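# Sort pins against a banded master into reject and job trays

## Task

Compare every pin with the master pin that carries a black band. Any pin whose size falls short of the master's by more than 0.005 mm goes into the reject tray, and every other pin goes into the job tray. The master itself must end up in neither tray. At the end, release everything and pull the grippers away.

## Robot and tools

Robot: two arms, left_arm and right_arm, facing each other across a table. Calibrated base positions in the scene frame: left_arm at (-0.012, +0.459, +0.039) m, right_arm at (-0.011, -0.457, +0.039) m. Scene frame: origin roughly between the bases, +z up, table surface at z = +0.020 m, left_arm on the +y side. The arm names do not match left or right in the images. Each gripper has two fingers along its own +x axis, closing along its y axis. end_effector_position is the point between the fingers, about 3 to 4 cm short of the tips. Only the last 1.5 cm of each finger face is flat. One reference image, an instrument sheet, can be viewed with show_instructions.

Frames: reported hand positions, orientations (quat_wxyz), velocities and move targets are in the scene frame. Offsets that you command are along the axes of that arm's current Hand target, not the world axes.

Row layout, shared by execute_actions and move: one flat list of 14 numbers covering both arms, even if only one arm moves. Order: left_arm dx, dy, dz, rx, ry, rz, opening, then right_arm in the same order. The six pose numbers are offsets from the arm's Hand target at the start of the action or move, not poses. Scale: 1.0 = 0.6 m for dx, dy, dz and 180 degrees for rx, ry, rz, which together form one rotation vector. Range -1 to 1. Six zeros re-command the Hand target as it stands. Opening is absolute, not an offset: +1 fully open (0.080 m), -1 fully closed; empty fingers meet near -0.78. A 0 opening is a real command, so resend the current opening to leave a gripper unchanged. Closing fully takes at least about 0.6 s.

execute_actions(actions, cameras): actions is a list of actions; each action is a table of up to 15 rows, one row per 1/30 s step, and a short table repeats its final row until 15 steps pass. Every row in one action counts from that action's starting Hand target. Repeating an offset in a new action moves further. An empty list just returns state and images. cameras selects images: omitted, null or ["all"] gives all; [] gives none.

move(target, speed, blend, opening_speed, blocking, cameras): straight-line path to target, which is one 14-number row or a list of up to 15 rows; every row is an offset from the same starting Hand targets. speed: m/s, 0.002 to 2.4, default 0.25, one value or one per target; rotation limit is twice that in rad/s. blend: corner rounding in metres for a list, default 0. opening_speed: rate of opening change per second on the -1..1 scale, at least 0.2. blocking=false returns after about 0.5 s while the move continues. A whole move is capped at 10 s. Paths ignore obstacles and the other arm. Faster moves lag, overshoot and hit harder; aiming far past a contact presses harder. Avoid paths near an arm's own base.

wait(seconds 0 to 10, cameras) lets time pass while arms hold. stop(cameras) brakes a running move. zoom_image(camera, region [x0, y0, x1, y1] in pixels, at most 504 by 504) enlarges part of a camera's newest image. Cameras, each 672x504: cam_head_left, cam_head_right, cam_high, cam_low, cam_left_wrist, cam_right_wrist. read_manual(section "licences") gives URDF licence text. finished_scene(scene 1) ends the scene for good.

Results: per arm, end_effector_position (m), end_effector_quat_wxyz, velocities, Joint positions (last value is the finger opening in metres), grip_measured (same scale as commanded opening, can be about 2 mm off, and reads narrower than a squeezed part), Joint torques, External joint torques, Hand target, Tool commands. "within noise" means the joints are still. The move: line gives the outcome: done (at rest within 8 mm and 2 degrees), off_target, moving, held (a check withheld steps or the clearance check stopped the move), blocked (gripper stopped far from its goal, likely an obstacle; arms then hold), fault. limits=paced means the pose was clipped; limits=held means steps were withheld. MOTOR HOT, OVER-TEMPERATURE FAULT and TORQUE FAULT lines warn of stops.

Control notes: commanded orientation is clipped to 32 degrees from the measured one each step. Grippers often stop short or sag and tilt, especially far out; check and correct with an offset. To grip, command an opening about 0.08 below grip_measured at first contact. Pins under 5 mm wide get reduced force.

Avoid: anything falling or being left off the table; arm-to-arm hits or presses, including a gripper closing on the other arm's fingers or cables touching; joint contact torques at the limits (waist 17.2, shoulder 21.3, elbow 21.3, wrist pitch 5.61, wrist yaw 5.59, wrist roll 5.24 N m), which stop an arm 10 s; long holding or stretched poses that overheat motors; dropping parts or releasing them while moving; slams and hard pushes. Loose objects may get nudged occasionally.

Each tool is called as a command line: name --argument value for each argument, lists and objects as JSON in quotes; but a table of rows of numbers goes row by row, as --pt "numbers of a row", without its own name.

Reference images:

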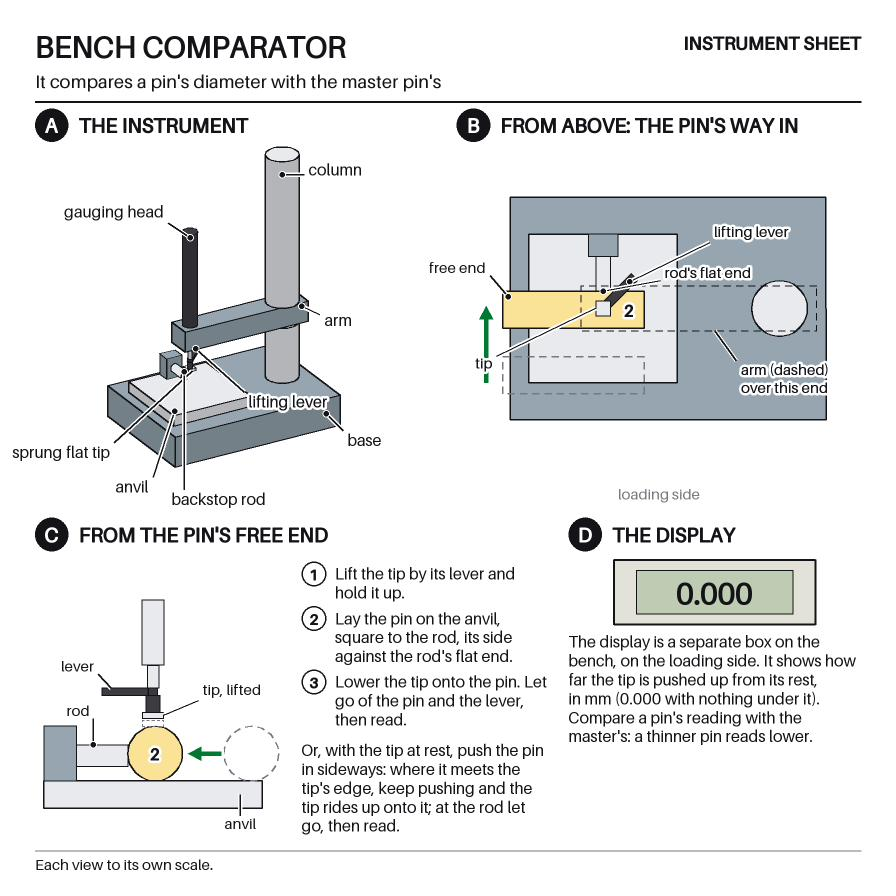

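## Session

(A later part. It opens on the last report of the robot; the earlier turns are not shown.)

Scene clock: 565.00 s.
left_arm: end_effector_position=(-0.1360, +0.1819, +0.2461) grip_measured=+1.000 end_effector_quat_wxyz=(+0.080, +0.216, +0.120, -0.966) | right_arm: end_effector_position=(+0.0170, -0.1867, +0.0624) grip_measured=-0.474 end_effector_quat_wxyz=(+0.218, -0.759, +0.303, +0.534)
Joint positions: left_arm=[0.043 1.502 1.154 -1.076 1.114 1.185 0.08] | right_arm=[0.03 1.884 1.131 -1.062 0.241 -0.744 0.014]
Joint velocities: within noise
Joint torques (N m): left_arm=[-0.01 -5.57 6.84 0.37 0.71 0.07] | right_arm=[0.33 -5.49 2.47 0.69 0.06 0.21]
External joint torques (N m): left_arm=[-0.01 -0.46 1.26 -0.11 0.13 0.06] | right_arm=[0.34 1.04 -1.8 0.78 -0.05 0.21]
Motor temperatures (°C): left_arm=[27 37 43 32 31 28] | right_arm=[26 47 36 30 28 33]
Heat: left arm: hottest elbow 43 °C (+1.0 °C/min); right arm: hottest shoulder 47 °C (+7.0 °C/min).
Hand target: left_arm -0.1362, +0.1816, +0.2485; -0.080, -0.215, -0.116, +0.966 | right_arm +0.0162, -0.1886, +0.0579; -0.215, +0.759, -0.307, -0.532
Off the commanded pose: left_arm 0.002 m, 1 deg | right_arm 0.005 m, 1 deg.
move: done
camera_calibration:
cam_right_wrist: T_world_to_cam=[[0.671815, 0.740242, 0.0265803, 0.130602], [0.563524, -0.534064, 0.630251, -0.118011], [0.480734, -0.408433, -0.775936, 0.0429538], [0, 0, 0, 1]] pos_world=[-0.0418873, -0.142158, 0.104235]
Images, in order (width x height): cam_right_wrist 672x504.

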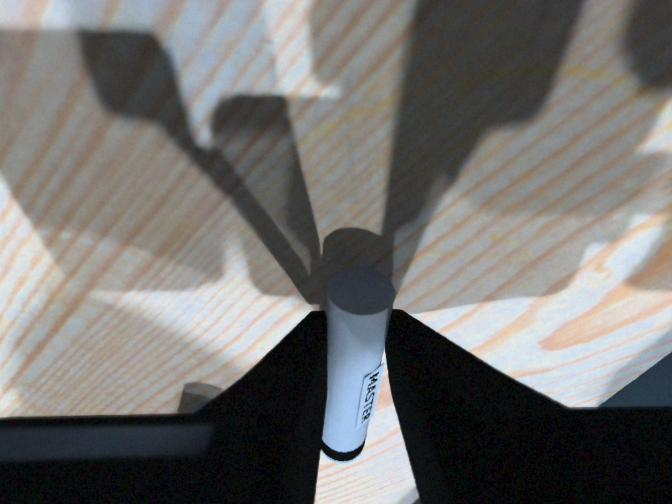

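move --pt "0 0 0 0 0 0 1 0.005 0 0.002 0 0 0 -0.78" --pt "0 0 0 0 0 0 1 0.005 0 0.002 0 0 0 0.0" --pt "0 0 0 0 0 0 1 -0.12 0 -0.04 0 0 0 0.0" --speed '[0.05,0.05,0.2]' --cameras '["cam_right_wrist","cam_head_right"]'

Scene clock: 574.67 s.
left_arm: end_effector_position=(-0.1360, +0.1819, +0.2461) grip_measured=+1.000 end_effector_quat_wxyz=(+0.080, +0.216, +0.120, -0.966) | right_arm: end_effector_position=(+0.0161, -0.1907, +0.1281) grip_measured=-0.002 end_effector_quat_wxyz=(+0.206, -0.763, +0.311, +0.528)
Joint positions: left_arm=[0.043 1.502 1.154 -1.076 1.114 1.185 0.08] | right_arm=[0.034 1.802 1.298 -1.345 0.242 -0.74 0.035]
Joint velocities: within noise
Joint torques (N m): left_arm=[-0.02 -5.56 6.81 0.37 0.69 0.07] | right_arm=[0.28 -7.92 5.6 -0.17 -0.03 0.2]
External joint torques (N m): left_arm=[-0.03 -0.6 1.32 -0.11 0.13 0.06] | right_arm=[0.23 -1.64 0.94 -0.04 -0.13 0.21]
Motor temperatures (°C): left_arm=[27 38 43 32 31 28] | right_arm=[26 46 35 30 28 33]
Heat: left arm: hottest elbow 43 °C (+1.0 °C/min); right arm: hottest shoulder 46 °C (+6.0 °C/min).
Hand target: left_arm -0.1362, +0.1816, +0.2485; -0.080, -0.215, -0.116, +0.966 | right_arm +0.0147, -0.1873, +0.1338; -0.215, +0.759, -0.307, -0.532
Off the commanded pose: left_arm 0.002 m, 1 deg | right_arm 0.007 m, 1 deg.
move: done
camera_calibration:
cam_right_wrist: T_world_to_cam=[[0.671416, 0.74107, 0.00411458, 0.135421], [0.561971, -0.512754, 0.649054, -0.15939], [0.483104, -0.433473, -0.760731, 0.0859865], [0, 0, 0, 1]] pos_world=[-0.0428916, -0.144812, 0.168308]
Images, in order (width x height): cam_head_right 672x504, cam_right_wrist 672x504.

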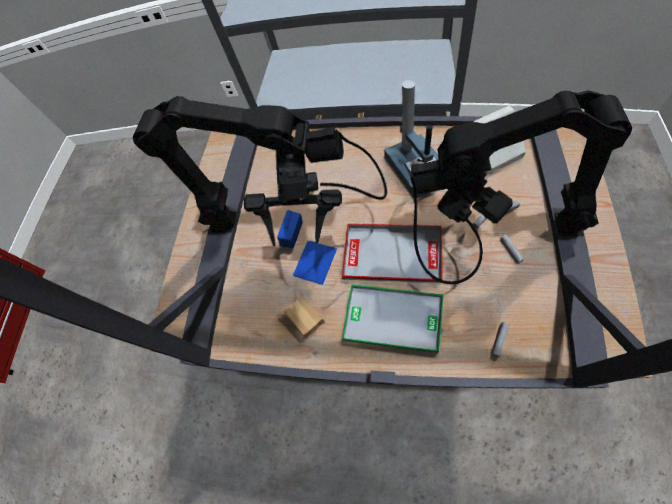

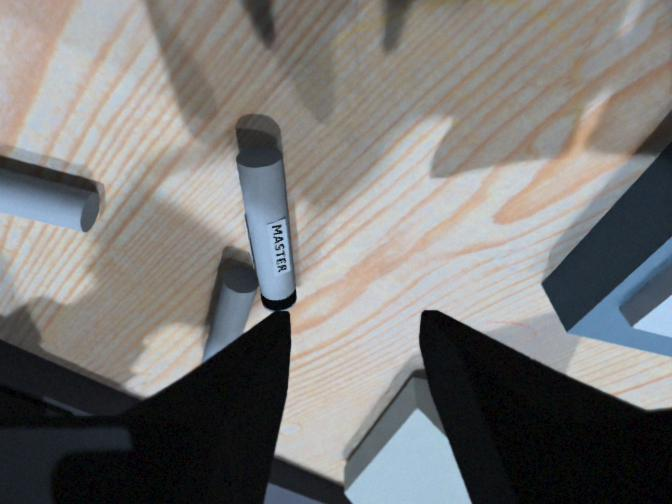

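move --target '[0,0,0,0,0,0,1, 0.045,0.18,-0.026,0.5607,0,0.2041,0]' --speed 0.35

Scene clock: 616.00 s.
left_arm: end_effector_position=(-0.1360, +0.1819, +0.2461) grip_measured=+1.000 end_effector_quat_wxyz=(+0.080, +0.216, +0.120, -0.966) | right_arm: end_effector_position=(-0.0428, -0.2806, +0.1130) grip_measured=-0.002 end_effector_quat_wxyz=(+0.555, -0.208, +0.793, +0.141)
Joint positions: left_arm=[0.043 1.502 1.154 -1.076 1.114 1.185 0.08] | right_arm=[-0.063 1.411 0.838 -1.198 -0.29 0.974 0.035]
Joint velocities: within noise
Joint torques (N m): left_arm=[-0.04 -5.61 6.8 0.37 0.69 0.07] | right_arm=[-0.12 -5.1 3.03 0.4 -0.35 0.21]
External joint torques (N m): left_arm=[-0.01 -0.56 1.26 -0.11 0.12 0.06] | right_arm=[-0.12 -1.53 -1.69 0.41 -0.22 0.21]
Motor temperatures (°C): left_arm=[27 38 43 31 31 28] | right_arm=[26 44 35 29 28 33]
Heat: left arm: hottest elbow 43 °C (+0.0 °C/min); right arm: hottest shoulder 44 °C (-3.0 °C/min).
Hand target: left_arm -0.1362, +0.1816, +0.2485; -0.080, -0.215, -0.116, +0.966 | right_arm -0.0431, -0.2816, +0.1137; +0.556, -0.202, +0.794, +0.142
Off the commanded pose: left_arm 0.002 m, 1 deg | right_arm 0.001 m, 1 deg.
move: done
camera_calibration:
cam_right_wrist: T_world_to_cam=[[0.510295, -0.859566, 0.0273042, -0.216977], [-0.67129, -0.378275, 0.637399, -0.176347], [-0.537558, -0.343591, -0.77005, 0.0464901], [0, 0, 0, 1]] pos_world=[0.0173335, -0.23724, 0.154128]

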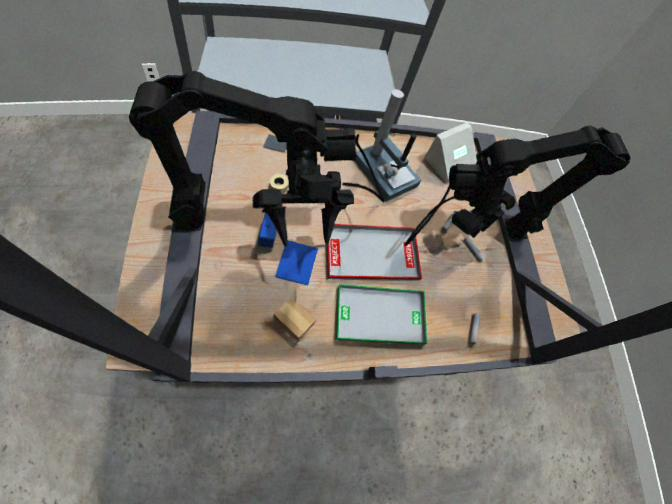

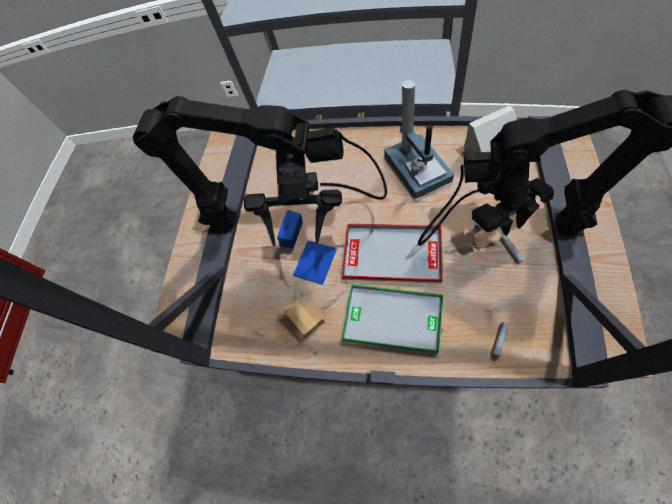

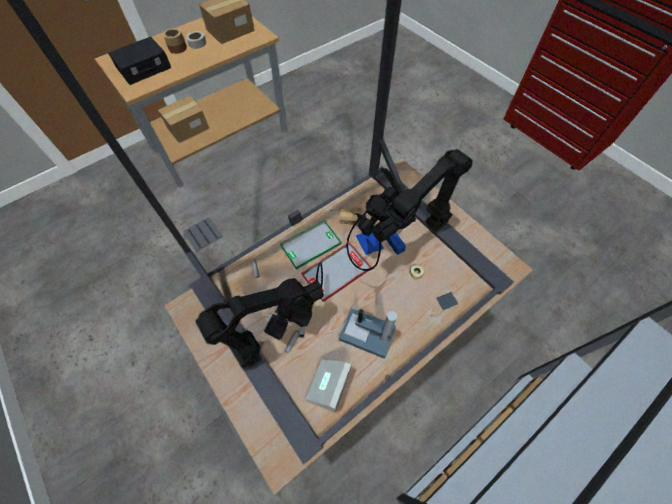

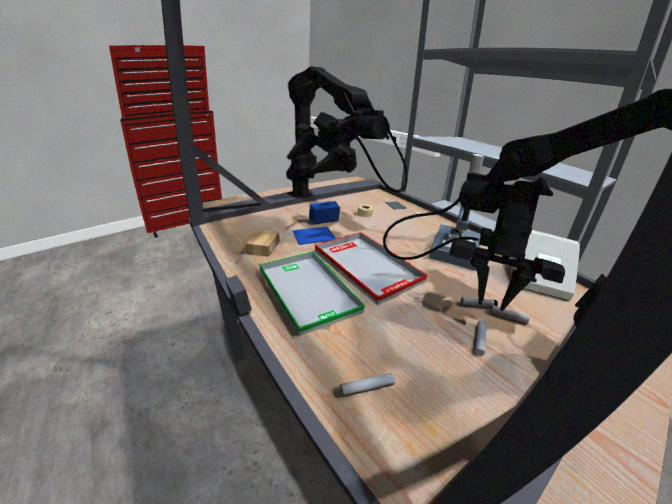

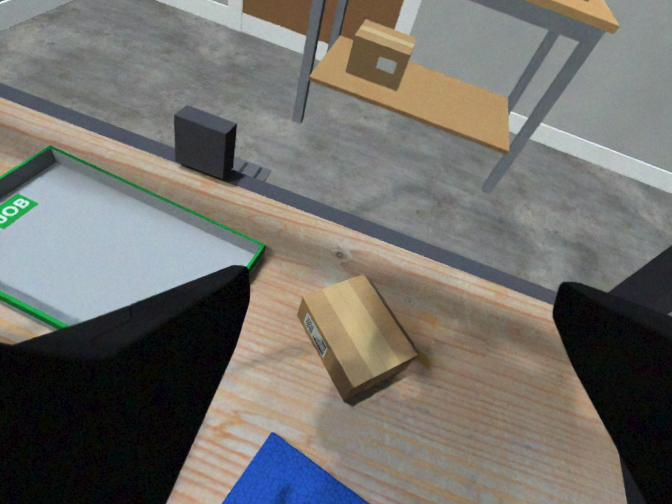

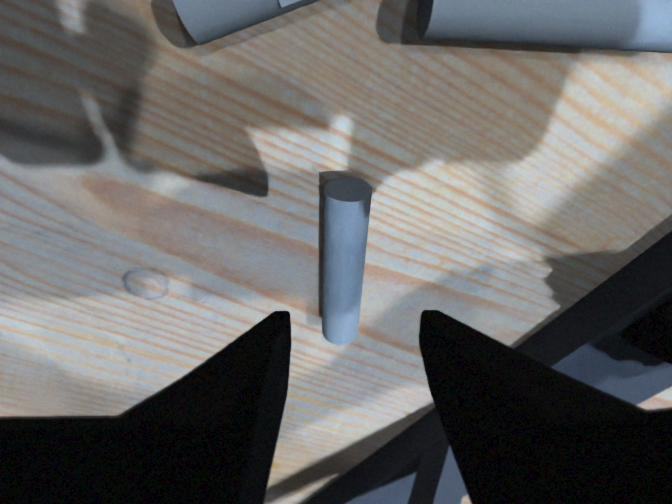

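move --pt "0 0 0 0 0 0 1 0.0858 0 0.0275 0 0 0 0" --pt "0 0 0 0 0 0 1 0.0858 0 0.0275 0 0 0 -0.78" --speed '[0.12,0.05]' --cameras '["cam_right_wrist"]'

Scene clock: 638.87 s.
left_arm: end_effector_position=(-0.1360, +0.1819, +0.2461) grip_measured=+1.000 end_effector_quat_wxyz=(+0.080, +0.216, +0.120, -0.966) | right_arm: end_effector_position=(-0.0441, -0.2799, +0.0620) grip_measured=-0.483 end_effector_quat_wxyz=(+0.557, -0.199, +0.792, +0.148)
Joint positions: left_arm=[0.043 1.502 1.154 -1.076 1.114 1.185 0.08] | right_arm=[-0.059 1.492 0.686 -0.941 -0.294 0.983 0.013]
Joint velocities: within noise
Joint torques (N m): left_arm=[-0.06 -5.56 6.81 0.36 0.7 0.06] | right_arm=[0.39 -2.7 2.71 0.4 -0.22 0.19]
External joint torques (N m): left_arm=[-0.08 -0.55 1.29 -0.12 0.13 0.05] | right_arm=[0.39 1.03 -1.62 0.35 -0.08 0.2]
Motor temperatures (°C): left_arm=[27 38 43 31 31 28] | right_arm=[26 43 34 29 28 33]
Heat: left arm: hottest elbow 43 °C (+0.0 °C/min); right arm: hottest shoulder 43 °C (-2.0 °C/min).
Hand target: left_arm -0.1362, +0.1816, +0.2485; -0.080, -0.215, -0.116, +0.966 | right_arm -0.0450, -0.2825, +0.0597; +0.556, -0.202, +0.794, +0.142
Off the commanded pose: left_arm 0.002 m, 1 deg | right_arm 0.004 m, 1 deg.
move: done
camera_calibration:
cam_right_wrist: T_world_to_cam=[[0.505052, -0.863051, 0.00811768, -0.214358], [-0.672661, -0.387708, 0.630246, -0.146696], [-0.540787, -0.323767, -0.776353, 0.0126682], [0, 0, 0, 1]] pos_world=[0.0164365, -0.237776, 0.104029]
Images, in order (width x height): cam_right_wrist 672x504.

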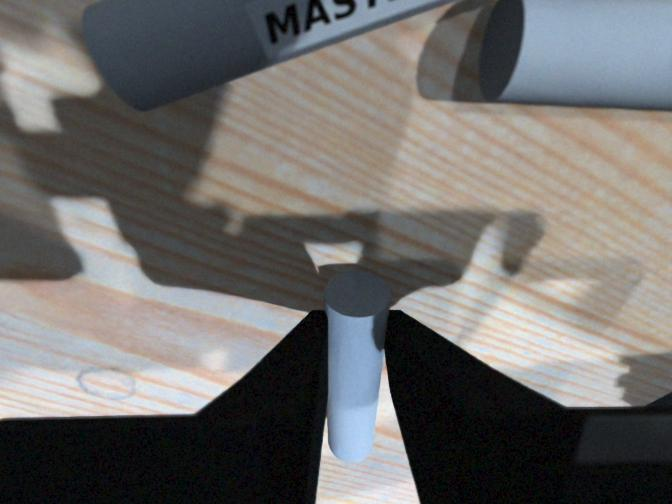

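move --pt "0 0 0 0 0 0 1 -0.0705 0 -0.0257 0 0 0 -0.78" --pt "0 0 0 0 0 0 1 -0.167 0.0396 0.0935 -0.4772 0 -0.1737 -0.78" --pt "0 0 0 0 0 0 1 -0.2094 0.0833 0.2911 -0.946 0 -0.3443 -0.78" --speed '[0.2,0.5,0.5]' --blend '[0.01,0.03,0]' --cameras '["cam_right_wrist","cam_head_right"]'

Scene clock: 669.03 s.
left_arm: end_effector_position=(-0.1360, +0.1819, +0.2461) grip_measured=+1.000 end_effector_quat_wxyz=(+0.080, +0.216, +0.120, -0.966) | right_arm: end_effector_position=(+0.1120, -0.1392, +0.1117) grip_measured=-0.483 end_effector_quat_wxyz=(+0.154, +0.789, +0.204, -0.559)
Joint positions: left_arm=[0.043 1.502 1.154 -1.076 1.114 1.185 0.08] | right_arm=[-0.262 1.695 1.112 -0.759 0.245 -2.38 0.013]
Joint velocities: within noise
Joint torques (N m): left_arm=[-0.01 -5.6 6.84 0.37 0.7 0.08] | right_arm=[-0.26 -9.07 3.86 1.04 0.08 -0.24]
External joint torques (N m): left_arm=[-0.01 -0.59 1.34 -0.11 0.13 0.06] | right_arm=[-0.27 -2.82 -1.52 0.42 -0.03 -0.24]
Motor temperatures (°C): left_arm=[27 38 43 31 31 28] | right_arm=[26 40 33 29 27 33]
Heat: left arm: hottest elbow 43 °C (+0.0 °C/min); right arm: hottest shoulder 40 °C (-3.0 °C/min).
Hand target: left_arm -0.1362, +0.1816, +0.2485; -0.080, -0.215, -0.116, +0.966 | right_arm +0.1129, -0.1395, +0.1180; +0.147, +0.791, +0.211, -0.554
Off the commanded pose: left_arm 0.002 m, 1 deg | right_arm 0.007 m, 1 deg.
move: done
camera_calibration:
cam_right_wrist: T_world_to_cam=[[-0.518635, 0.854973, 0.00620593, 0.18175], [0.670551, 0.402238, 0.62335, -0.0580843], [0.530452, 0.327452, -0.781918, 0.15239], [0, 0, 0, 1]] pos_world=[0.052375, -0.181929, 0.154236]
Images, in order (width x height): cam_head_right 672x504, cam_right_wrist 672x504.

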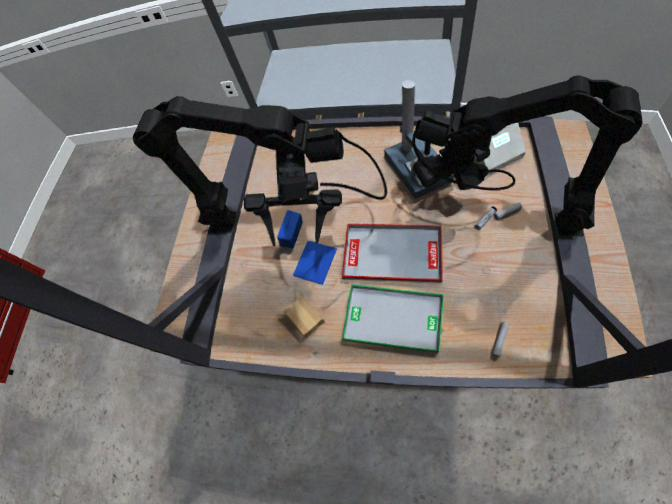

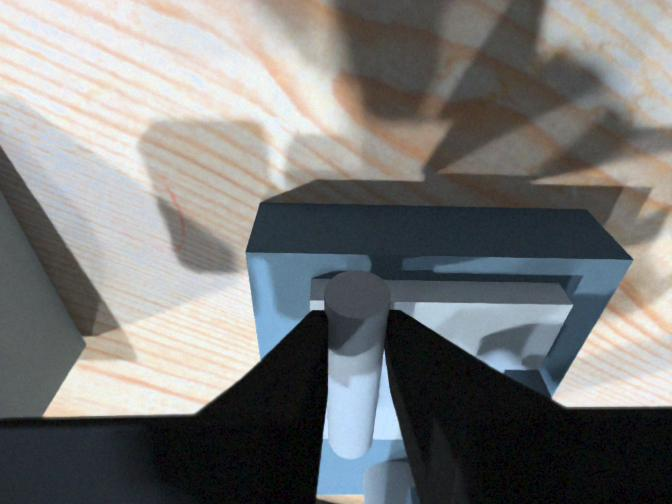

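move --pt "0 0 0 0 0 0 1 0.0274 0 0.010 0 0 0 -0.78" --pt "0 0 0 0 0 0 1 0.0274 -0.068 0.010 0 0 0 -0.78" --speed '[0.08,0.05]' --cameras '["cam_right_wrist","cam_low"]'

zoom_image --camera "cam_low" --region '[537, 250, 565, 271]'

Scene clock: 681.93 s.
left_arm: end_effector_position=(-0.1360, +0.1819, +0.2461) grip_measured=+1.000 end_effector_quat_wxyz=(+0.080, +0.216, +0.120, -0.966) | right_arm: end_effector_position=(+0.0996, -0.1123, +0.1054) grip_measured=-0.483 end_effector_quat_wxyz=(+0.146, +0.798, +0.201, -0.549)
Joint positions: left_arm=[0.043 1.502 1.154 -1.076 1.114 1.185 0.08] | right_arm=[-0.194 1.781 1.181 -0.741 0.284 -2.301 0.013]
Joint velocities: within noise
Joint torques (N m): left_arm=[-0.04 -5.57 6.85 0.37 0.71 0.05] | right_arm=[1.57 -4.05 6.18 1.46 -0.6 0.08]
External joint torques (N m): left_arm=[-0.01 -0.54 1.36 -0.09 0.14 0.04] | right_arm=[1.58 2.79 0.82 0.84 -0.73 0.08]
Motor temperatures (°C): left_arm=[27 38 43 31 31 28] | right_arm=[26 43 34 30 27 33]
Heat: left arm: hottest elbow 43 °C (+0.0 °C/min); right arm: hottest shoulder 43 °C (-1.0 °C/min).
Hand target: left_arm -0.1362, +0.1816, +0.2485; -0.080, -0.215, -0.116, +0.966 | right_arm +0.0927, -0.1041, +0.1006; +0.147, +0.792, +0.211, -0.554
Off the commanded pose: left_arm 0.002 m, 1 deg | right_arm 0.012 m, 2 deg.
move: off_target (right_arm)
camera_calibration:
cam_right_wrist: T_world_to_cam=[[-0.50637, 0.862284, 0.00739496, 0.151987], [0.660318, 0.382223, 0.646441, -0.0604183], [0.554589, 0.332221, -0.762929, 0.141402], [0, 0, 0, 1]] pos_world=[0.0384373, -0.15494, 0.145812]
Images, in order (width x height): cam_low 672x504, cam_right_wrist 672x504.

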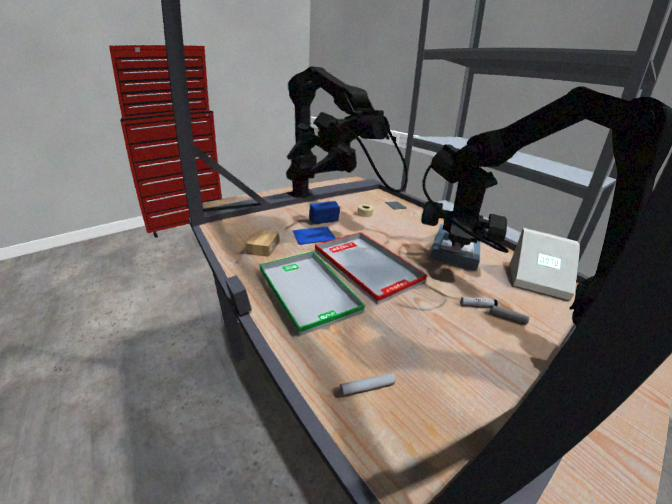

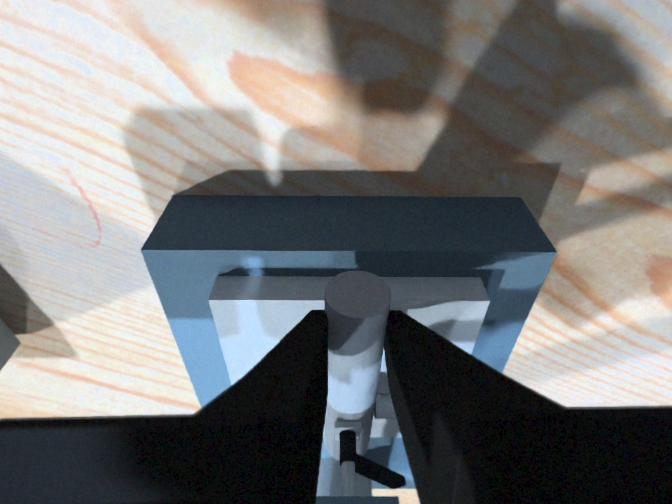

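Scaled by 18.000 from the camera's 672x504 image, which has a finer 960x720 frame.

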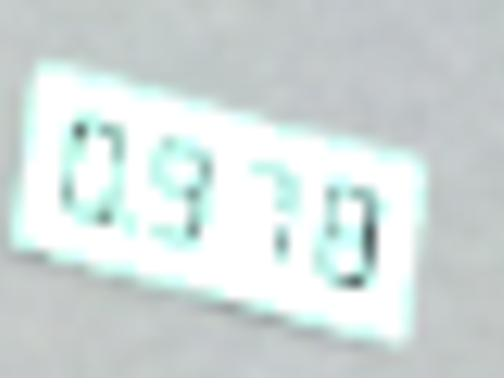

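move --pt "0 0 0 0 0 0 1 -0.006 0.0142 -0.002 0 0 0 -0.78" --pt "0 0 0 0 0 0 1 -0.006 0.0142 -0.002 0 0 0 -0.25" --pt "0 0 0 0 0 0 1 -0.11 0.0142 -0.002 0 0 0 -0.25" --speed '[0.05,0.05,0.12]' --cameras '["cam_right_wrist","cam_low"]'

zoom_image --camera "cam_low" --region '[537, 250, 565, 271]'

Scene clock: 693.83 s.
left_arm: end_effector_position=(-0.1360, +0.1819, +0.2461) grip_measured=+1.000 end_effector_quat_wxyz=(+0.080, +0.216, +0.120, -0.966) | right_arm: end_effector_position=(+0.0784, -0.1256, +0.1532) grip_measured=-0.252 end_effector_quat_wxyz=(+0.159, +0.787, +0.204, -0.560)
Joint positions: left_arm=[0.043 1.502 1.154 -1.076 1.114 1.185 0.08] | right_arm=[-0.146 1.691 1.281 -0.969 0.269 -2.269 0.024]
Joint velocities: within noise
Joint torques (N m): left_arm=[-0.04 -5.56 6.82 0.37 0.7 0.06] | right_arm=[0.49 -8.32 6.53 0.49 0.26 0.13]
External joint torques (N m): left_arm=[-0.02 -0.57 1.34 -0.1 0.14 0.05] | right_arm=[0.48 -1.99 1.04 -0.05 0.14 0.14]
Motor temperatures (°C): left_arm=[27 38 43 31 31 28] | right_arm=[27 42 34 30 28 33]
Heat: left arm: hottest elbow 43 °C (+0.0 °C/min); right arm: hottest shoulder 42 °C (-1.0 °C/min).
Hand target: left_arm -0.1362, +0.1816, +0.2485; -0.080, -0.215, -0.116, +0.966 | right_arm +0.0783, -0.1222, +0.1630; +0.147, +0.792, +0.211, -0.554
Off the commanded pose: left_arm 0.002 m, 1 deg | right_arm 0.010 m, 2 deg.
move: off_target (right_arm)
camera_calibration:
cam_right_wrist: T_world_to_cam=[[-0.52323, 0.85219, -0.00143487, 0.153703], [0.668325, 0.411384, 0.619762, -0.0650625], [0.528745, 0.323319, -0.784789, 0.198261], [0, 0, 0, 1]] pos_world=[0.0190756, -0.16832, 0.196137]
Images, in order (width x height): cam_low 672x504, cam_right_wrist 672x504.

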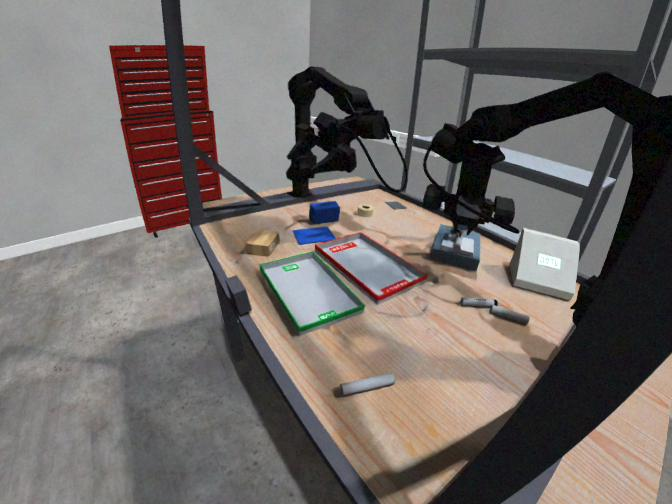

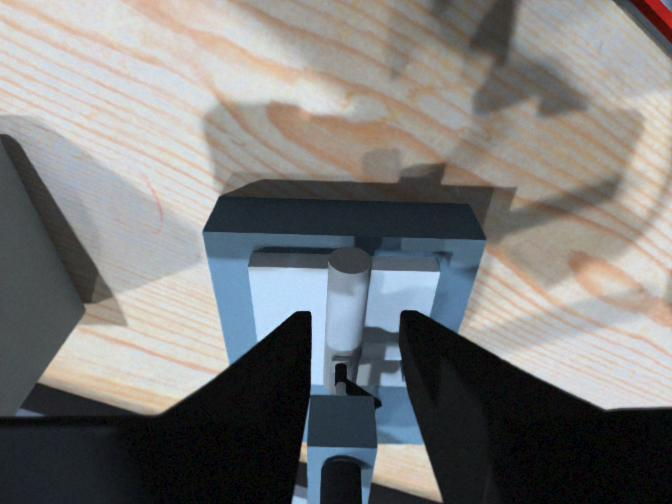

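Scaled by 18.000 from the camera's 672x504 image, which has a finer 960x720 frame.

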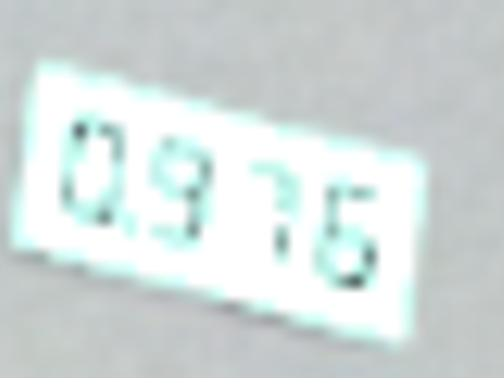

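move --pt "0 0 0 0 0 0 1 0.104 0 0 0 0 0 -0.25" --pt "0 0 0 0 0 0 1 0.104 0 0 0 0 0 -0.78" --pt "0 0 0 0 0 0 1 0.104 0.045 0 0 0 0 -0.78" --pt "0 0 0 0 0 0 1 0.0413 0.045 -0.0228 0 0 0 -0.78" --pt "0 0 0 0 0 0 1 -0.0998 -0.3631 0.4842 0 0 0 -0.78" --speed '[0.1,0.05,0.06,0.15,0.35]' --blend '[0,0,0,0.01,0]'

Scene clock: 734.17 s.
left_arm: end_effector_position=(-0.1360, +0.1819, +0.2461) grip_measured=+1.000 end_effector_quat_wxyz=(+0.080, +0.216, +0.120, -0.966) | right_arm: end_effector_position=(-0.2834, -0.0806, +0.1222) grip_measured=-0.775 end_effector_quat_wxyz=(+0.149, +0.791, +0.213, -0.553)
Joint positions: left_arm=[0.043 1.502 1.154 -1.076 1.114 1.185 0.08] | right_arm=[0.735 2.471 2.328 -1.503 0.342 -1.348 0]
Joint velocities: within noise
Joint torques (N m): left_arm=[0.02 -5.58 6.82 0.38 0.71 0.06] | right_arm=[0.05 -9.95 6.16 0.12 0.06 0.14]
External joint torques (N m): left_arm=[0.02 -0.58 1.29 -0.11 0.14 0.05] | right_arm=[-0.05 0.82 1.01 -0.05 -0.09 0.15]
Motor temperatures (°C): left_arm=[27 38 43 31 32 28] | right_arm=[26 45 37 29 27 32]
Heat: left arm: hottest elbow 43 °C (+0.0 °C/min); right arm: hottest shoulder 45 °C (+4.1 °C/min).
Hand target: left_arm -0.1362, +0.1816, +0.2485; -0.080, -0.215, -0.116, +0.966 | right_arm -0.2847, -0.0791, +0.1199; +0.147, +0.792, +0.211, -0.554
Off the commanded pose: left_arm 0.002 m, 1 deg | right_arm 0.003 m, 0 deg.
move: done
camera_calibration:
cam_right_wrist: T_world_to_cam=[[-0.526214, 0.850112, 0.0202202, -0.077646], [0.662287, 0.394806, 0.636792, 0.172181], [0.533362, 0.348481, -0.77077, 0.352374], [0, 0, 0, 1]] pos_world=[-0.342835, -0.124766, 0.163526]

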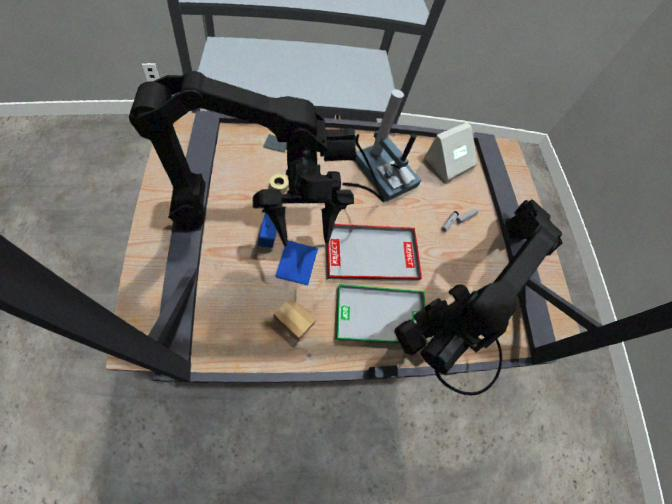

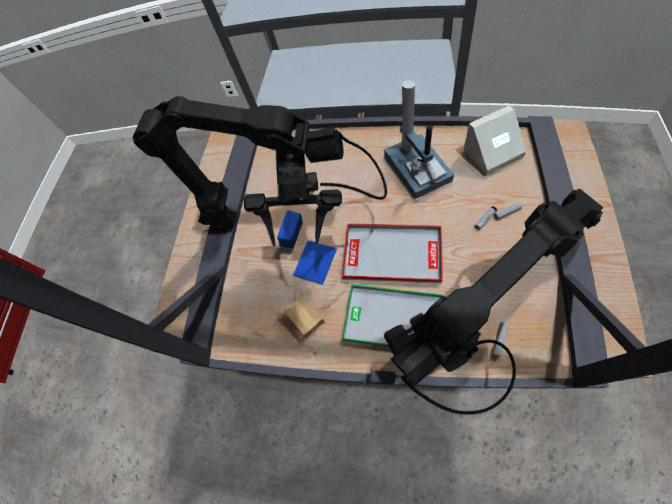

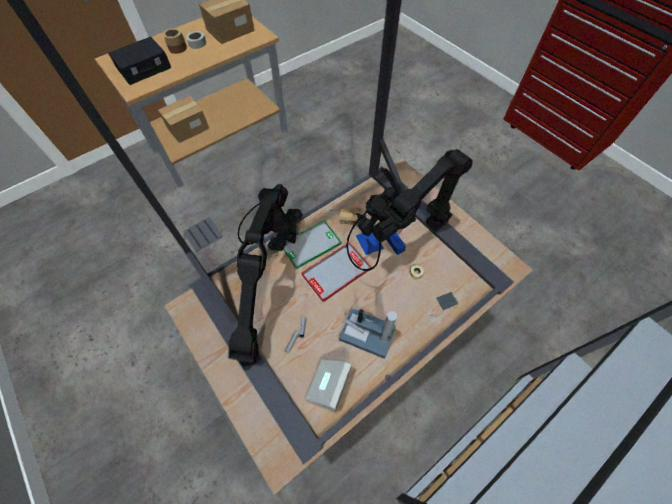

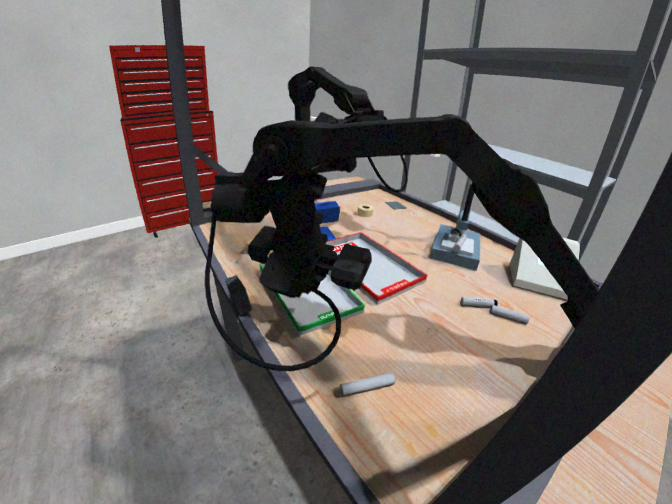

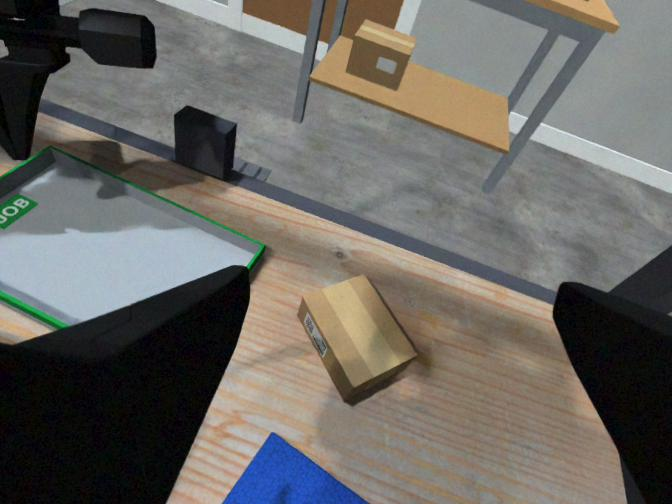

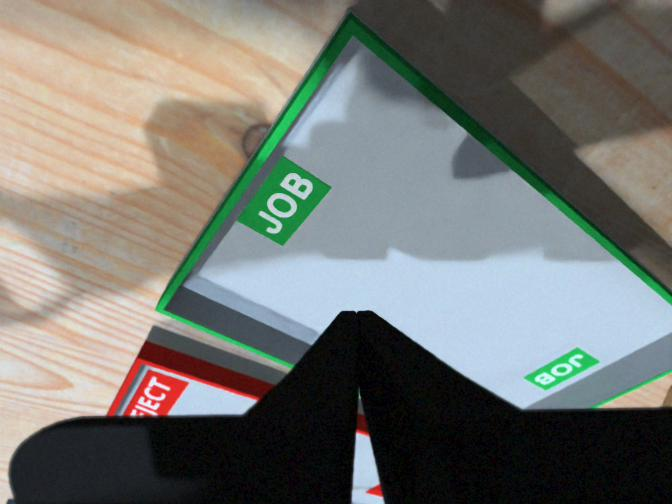

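zoom_image --camera "cam_head_right" --region '[370, 90, 530, 240]'

zoom_image --camera "cam_low" --region '[420, 190, 590, 330]'

Scaled by 3.150 from the camera's 672x504 image, which has a finer 960x720 frame.

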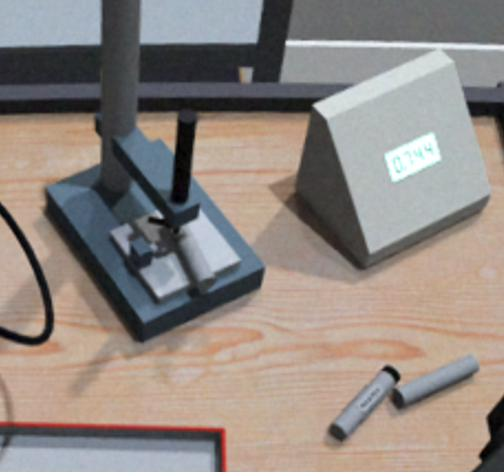

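Scaled by 2.965 from the camera's 672x504 image, which has a finer 960x720 frame.

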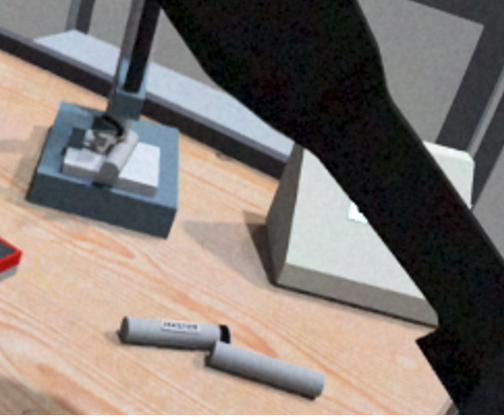

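move --target '[0,0,0,0,0,0,1, 0.0998,0.3931,-0.4842,0,0,0,0]' --speed 0.4 --cameras '["cam_right_wrist"]'

zoom_image --camera "cam_right_wrist" --region '[180, 150, 520, 490]'

Scene clock: 751.47 s.
left_arm: end_effector_position=(-0.1360, +0.1819, +0.2461) grip_measured=+1.000 end_effector_quat_wxyz=(+0.080, +0.216, +0.120, -0.966) | right_arm: end_effector_position=(+0.0868, -0.1359, +0.1599) grip_measured=-0.002 end_effector_quat_wxyz=(+0.150, +0.791, +0.206, -0.556)
Joint positions: left_arm=[0.043 1.502 1.154 -1.076 1.114 1.185 0.08] | right_arm=[-0.177 1.638 1.246 -0.96 0.267 -2.294 0.035]
Joint velocities: within noise
Joint torques (N m): left_arm=[-0.07 -5.58 6.85 0.36 0.7 0.06] | right_arm=[-0.25 -8.13 3.76 0.94 0.01 -0.24]
External joint torques (N m): left_arm=[-0.06 -0.53 1.36 -0.1 0.13 0.05] | right_arm=[-0.28 -2.06 -1.81 0.36 -0.11 -0.23]
Motor temperatures (°C): left_arm=[27 38 44 31 32 28] | right_arm=[26 49 39 29 27 32]
Heat: left arm: hottest elbow 44 °C (+1.0 °C/min); right arm: hottest shoulder 49 °C (+8.1 °C/min).
Hand target: left_arm -0.1362, +0.1816, +0.2485; -0.080, -0.215, -0.116, +0.966 | right_arm +0.0872, -0.1377, +0.1630; +0.147, +0.792, +0.211, -0.554
Off the commanded pose: left_arm 0.002 m, 1 deg | right_arm 0.004 m, 1 deg.
move: done
camera_calibration:
cam_right_wrist: T_world_to_cam=[[-0.518235, 0.855159, 0.0116398, 0.164737], [0.667047, 0.395644, 0.63128, -0.0744985], [0.53524, 0.334915, -0.775468, 0.201965], [0, 0, 0, 1]] pos_world=[0.0269664, -0.179042, 0.201729]
Images, in order (width x height): cam_right_wrist 672x504.

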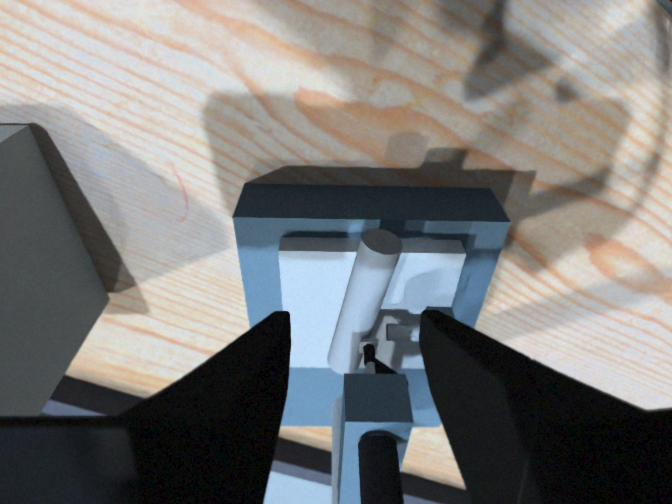

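Scaled by 1.482 from the camera's 672x504 image, which has a finer 960x720 frame.

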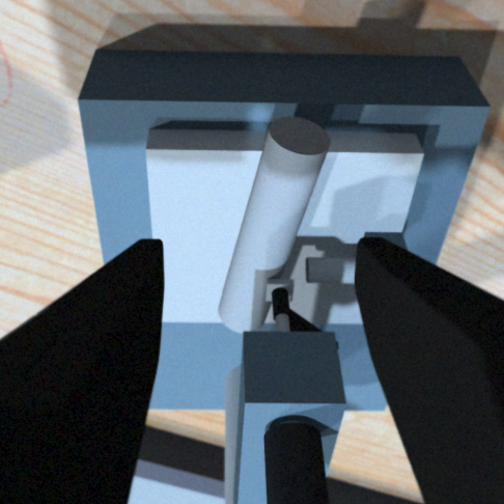

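move --pt "0 0 0 0 0 0 1 0.0688 -0.0214 -0.0259 0.0486 0 0.0177 0" --pt "0 0 0 0 0 0 1 0.1158 -0.0214 -0.0088 0.0486 0 0.0177 0" --speed '[0.2,0.1]' --cameras '["cam_right_wrist"]'

Scene clock: 788.20 s.
left_arm: end_effector_position=(-0.1360, +0.1819, +0.2461) grip_measured=+1.000 end_effector_quat_wxyz=(+0.080, +0.216, +0.120, -0.966) | right_arm: end_effector_position=(+0.1046, -0.1103, +0.1038) grip_measured=-0.002 end_effector_quat_wxyz=(+0.100, +0.806, +0.152, -0.563)
Joint positions: left_arm=[0.043 1.502 1.154 -1.076 1.114 1.185 0.08] | right_arm=[-0.204 1.813 1.219 -0.772 0.29 -2.168 0.035]
Joint velocities: within noise
Joint torques (N m): left_arm=[-0.02 -5.56 6.81 0.37 0.7 0.07] | right_arm=[-0.15 -6.37 3.61 0.9 0.24 0.16]
External joint torques (N m): left_arm=[-0.06 -0.6 1.32 -0.11 0.15 0.06] | right_arm=[-0.14 0.66 -1.65 0.36 0.1 0.16]
Motor temperatures (°C): left_arm=[27 39 44 31 32 28] | right_arm=[26 50 36 30 27 32]
Heat: left arm: hottest elbow 44 °C (+1.0 °C/min); right arm: hottest shoulder 50 °C (+5.1 °C/min). Fold the right arm in close to its base, or ease its load, before you think long.
Hand target: left_arm -0.1362, +0.1816, +0.2485; -0.080, -0.215, -0.116, +0.966 | right_arm +0.1057, -0.1123, +0.0995; +0.102, +0.806, +0.146, -0.565
Off the commanded pose: left_arm 0.002 m, 1 deg | right_arm 0.005 m, 1 deg.
MOTOR HOT: joint 2 (shoulder) of the right arm reports 50 °C; the controller stops that arm at 95 °C. To cool a motor, set the load down, stop pushing, or move to a pose that needs little force.
move: done
camera_calibration:
cam_right_wrist: T_world_to_cam=[[-0.383878, 0.922904, 0.0297779, 0.144282], [0.717707, 0.277926, 0.638477, -0.080033], [0.580977, 0.266469, -0.769064, 0.127329], [0, 0, 0, 1]] pos_world=[0.0388517, -0.144845, 0.144727]
Images, in order (width x height): cam_right_wrist 672x504.

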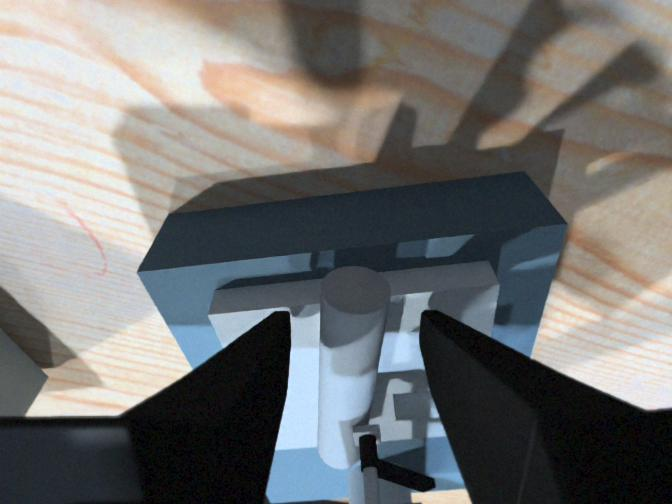

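move --pt "0 0 0 0 0 0 1 0.0023 0 0.0009 0 0 0 0" --pt "0 0 0 0 0 0 1 0.0023 0 0.0009 0 0 0 -0.79" --pt "0 0 0 0 0 0 1 0.0051 0.0493 -0.0067 0 0 0 -0.79" --pt "0 0 0 0 0 0 1 -0.0654 0.0493 -0.0324 0 0 0 -0.79" --speed '[0.05,0.05,0.05,0.12]' --cameras '["cam_right_wrist"]'

Scene clock: 804.63 s.
left_arm: end_effector_position=(-0.1360, +0.1819, +0.2461) grip_measured=+1.000 end_effector_quat_wxyz=(+0.080, +0.216, +0.120, -0.966) | right_arm: end_effector_position=(+0.1185, -0.1426, +0.1321) grip_measured=-0.476 end_effector_quat_wxyz=(+0.113, +0.802, +0.136, -0.571)
Joint positions: left_arm=[0.043 1.502 1.154 -1.076 1.114 1.185 0.08] | right_arm=[-0.268 1.707 1.214 -0.901 0.28 -2.222 0.014]
Joint velocities: within noise
Joint torques (N m): left_arm=[-0.02 -5.59 6.84 0.35 0.7 0.07] | right_arm=[-0.24 -8.67 6.66 0.56 0.13 -0.23]
External joint torques (N m): left_arm=[-0.02 -0.58 1.34 -0.12 0.13 0.06] | right_arm=[-0.23 -2.34 1.31 0.05 0 -0.23]
Motor temperatures (°C): left_arm=[27 39 44 31 32 28] | right_arm=[26 47 35 30 27 32]
Heat: left arm: hottest elbow 44 °C (+0.0 °C/min); right arm: hottest shoulder 47 °C (-1.0 °C/min).
Hand target: left_arm -0.1362, +0.1816, +0.2485; -0.080, -0.215, -0.116, +0.966 | right_arm +0.1206, -0.1383, +0.1431; +0.102, +0.806, +0.146, -0.564
Off the commanded pose: left_arm 0.002 m, 1 deg | right_arm 0.012 m, 2 deg.
MOTOR HOT: cleared for the motors of the right arm.
move: off_target (right_arm)
camera_calibration:
cam_right_wrist: T_world_to_cam=[[-0.373689, 0.927541, -0.00485229, 0.182624], [0.726733, 0.29603, 0.61986, -0.0952068], [0.576382, 0.228108, -0.784698, 0.146725], [0, 0, 0, 1]] pos_world=[0.052865, -0.174676, 0.175035]
Images, in order (width x height): cam_right_wrist 672x504.

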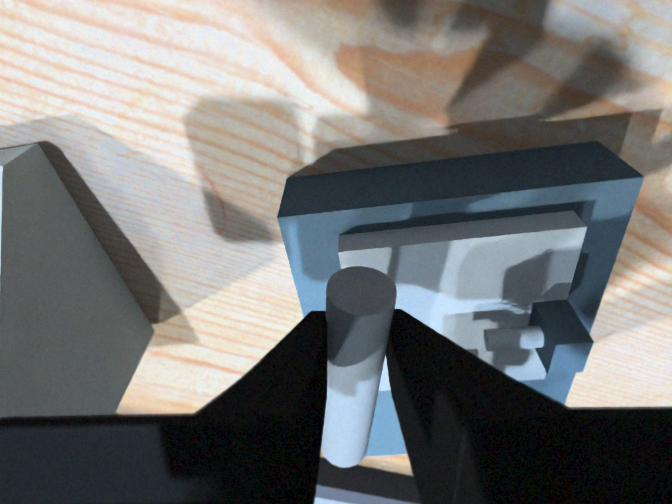

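move --pt "0 0 0 0 0 0 1 -0.1679 -0.3413 0.5747 0 0 0 -0.79" --pt "0 0 0 0 0 0 1 -0.0802 -0.3413 0.6066 0 0 0 -0.79" --speed '[0.4,0.12]' --cameras '["cam_right_wrist","cam_head_left"]'

Scene clock: 829.40 s.
left_arm: end_effector_position=(-0.1360, +0.1819, +0.2461) grip_measured=+1.000 end_effector_quat_wxyz=(+0.080, +0.216, +0.120, -0.966) | right_arm: end_effector_position=(-0.2883, -0.0718, +0.0706) grip_measured=-0.476 end_effector_quat_wxyz=(+0.099, +0.803, +0.151, -0.567)
Joint positions: left_arm=[0.043 1.502 1.154 -1.076 1.114 1.185 0.08] | right_arm=[0.724 2.586 2.337 -1.437 0.324 -1.188 0.014]
Joint velocities: within noise
Joint torques (N m): left_arm=[-0.03 -5.6 6.85 0.37 0.71 0.07] | right_arm=[-0.06 -10.42 3.9 0.41 0.18 0.19]
External joint torques (N m): left_arm=[-0.01 -0.57 1.33 -0.11 0.15 0.05] | right_arm=[-0.17 0.8 -1.23 0.28 0.05 0.19]
Motor temperatures (°C): left_arm=[27 39 44 31 32 28] | right_arm=[26 48 36 29 27 32]
Heat: left arm: hottest elbow 44 °C (+0.0 °C/min); right arm: hottest shoulder 48 °C (-2.0 °C/min).
Hand target: left_arm -0.1362, +0.1816, +0.2485; -0.080, -0.215, -0.116, +0.966 | right_arm -0.2869, -0.0722, +0.0639; +0.102, +0.806, +0.146, -0.564
Off the commanded pose: left_arm 0.002 m, 1 deg | right_arm 0.007 m, 1 deg.
move: done
camera_calibration:
cam_right_wrist: T_world_to_cam=[[-0.381841, 0.923685, 0.0316925, -0.040552], [0.724211, 0.277724, 0.63118, 0.21468], [0.57421, 0.263962, -0.774988, 0.318136], [0, 0, 0, 1]] pos_world=[-0.353635, -0.10614, 0.112335]
Images, in order (width x height): cam_head_left 672x504, cam_right_wrist 672x504.

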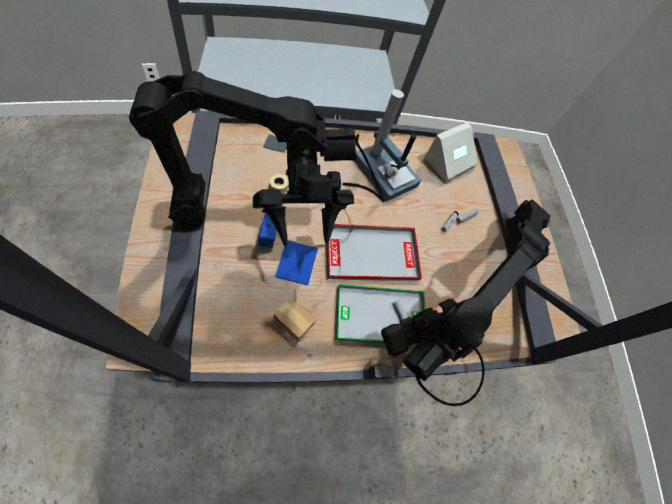

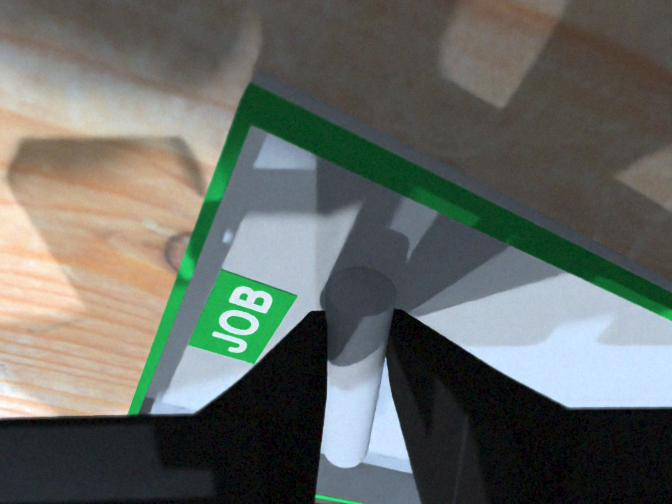

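move --target '[0,0,0,0,0,0,1, 0.0145,0,0.0053,0,0,0,-0.79]' --speed 0.05 --cameras '["cam_right_wrist"]'

Scene clock: 836.17 s.
left_arm: end_effector_position=(-0.1360, +0.1819, +0.2461) grip_measured=+1.000 end_effector_quat_wxyz=(+0.080, +0.216, +0.120, -0.966) | right_arm: end_effector_position=(-0.2883, -0.0708, +0.0666) grip_measured=-0.476 end_effector_quat_wxyz=(+0.097, +0.804, +0.153, -0.566)
Joint positions: left_arm=[0.043 1.502 1.154 -1.076 1.114 1.185 0.08] | right_arm=[0.725 2.586 2.32 -1.416 0.33 -1.187 0.014]
Joint velocities: within noise
Joint torques (N m): left_arm=[-0.04 -5.59 6.82 0.37 0.7 0.06] | right_arm=[-0.11 -10.18 2.21 1.32 -0.06 0.14]
External joint torques (N m): left_arm=[-0.03 -0.58 1.31 -0.1 0.13 0.05] | right_arm=[-0.03 1.04 -2.91 1.21 -0.21 0.14]
Motor temperatures (°C): left_arm=[27 39 44 31 32 28] | right_arm=[26 51 36 29 27 32]
Heat: left arm: hottest elbow 44 °C (+0.0 °C/min); right arm: hottest shoulder 51 °C (+1.0 °C/min). Fold the right arm in close to its base, or ease its load, before you think long.
Hand target: left_arm -0.1362, +0.1816, +0.2485; -0.080, -0.215, -0.116, +0.966 | right_arm -0.2868, -0.0722, +0.0547; +0.102, +0.806, +0.146, -0.564
Off the commanded pose: left_arm 0.002 m, 1 deg | right_arm 0.012 m, 1 deg.
MOTOR HOT: joint 2 (shoulder) of the right arm reports 51 °C; the controller stops that arm at 95 °C. To cool a motor, set the load down, stop pushing, or move to a pose that needs little force.
move: off_target (right_arm)
camera_calibration:
cam_right_wrist: T_world_to_cam=[[-0.381608, 0.923571, 0.0373176, -0.0416262], [0.723208, 0.273191, 0.6343, 0.216172], [0.575626, 0.269042, -0.772186, 0.315336], [0, 0, 0, 1]] pos_world=[-0.353737, -0.10545, 0.107933]
Images, in order (width x height): cam_right_wrist 672x504.

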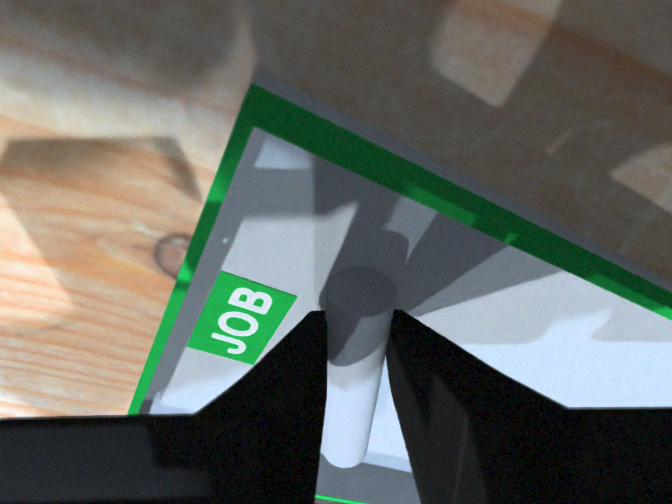

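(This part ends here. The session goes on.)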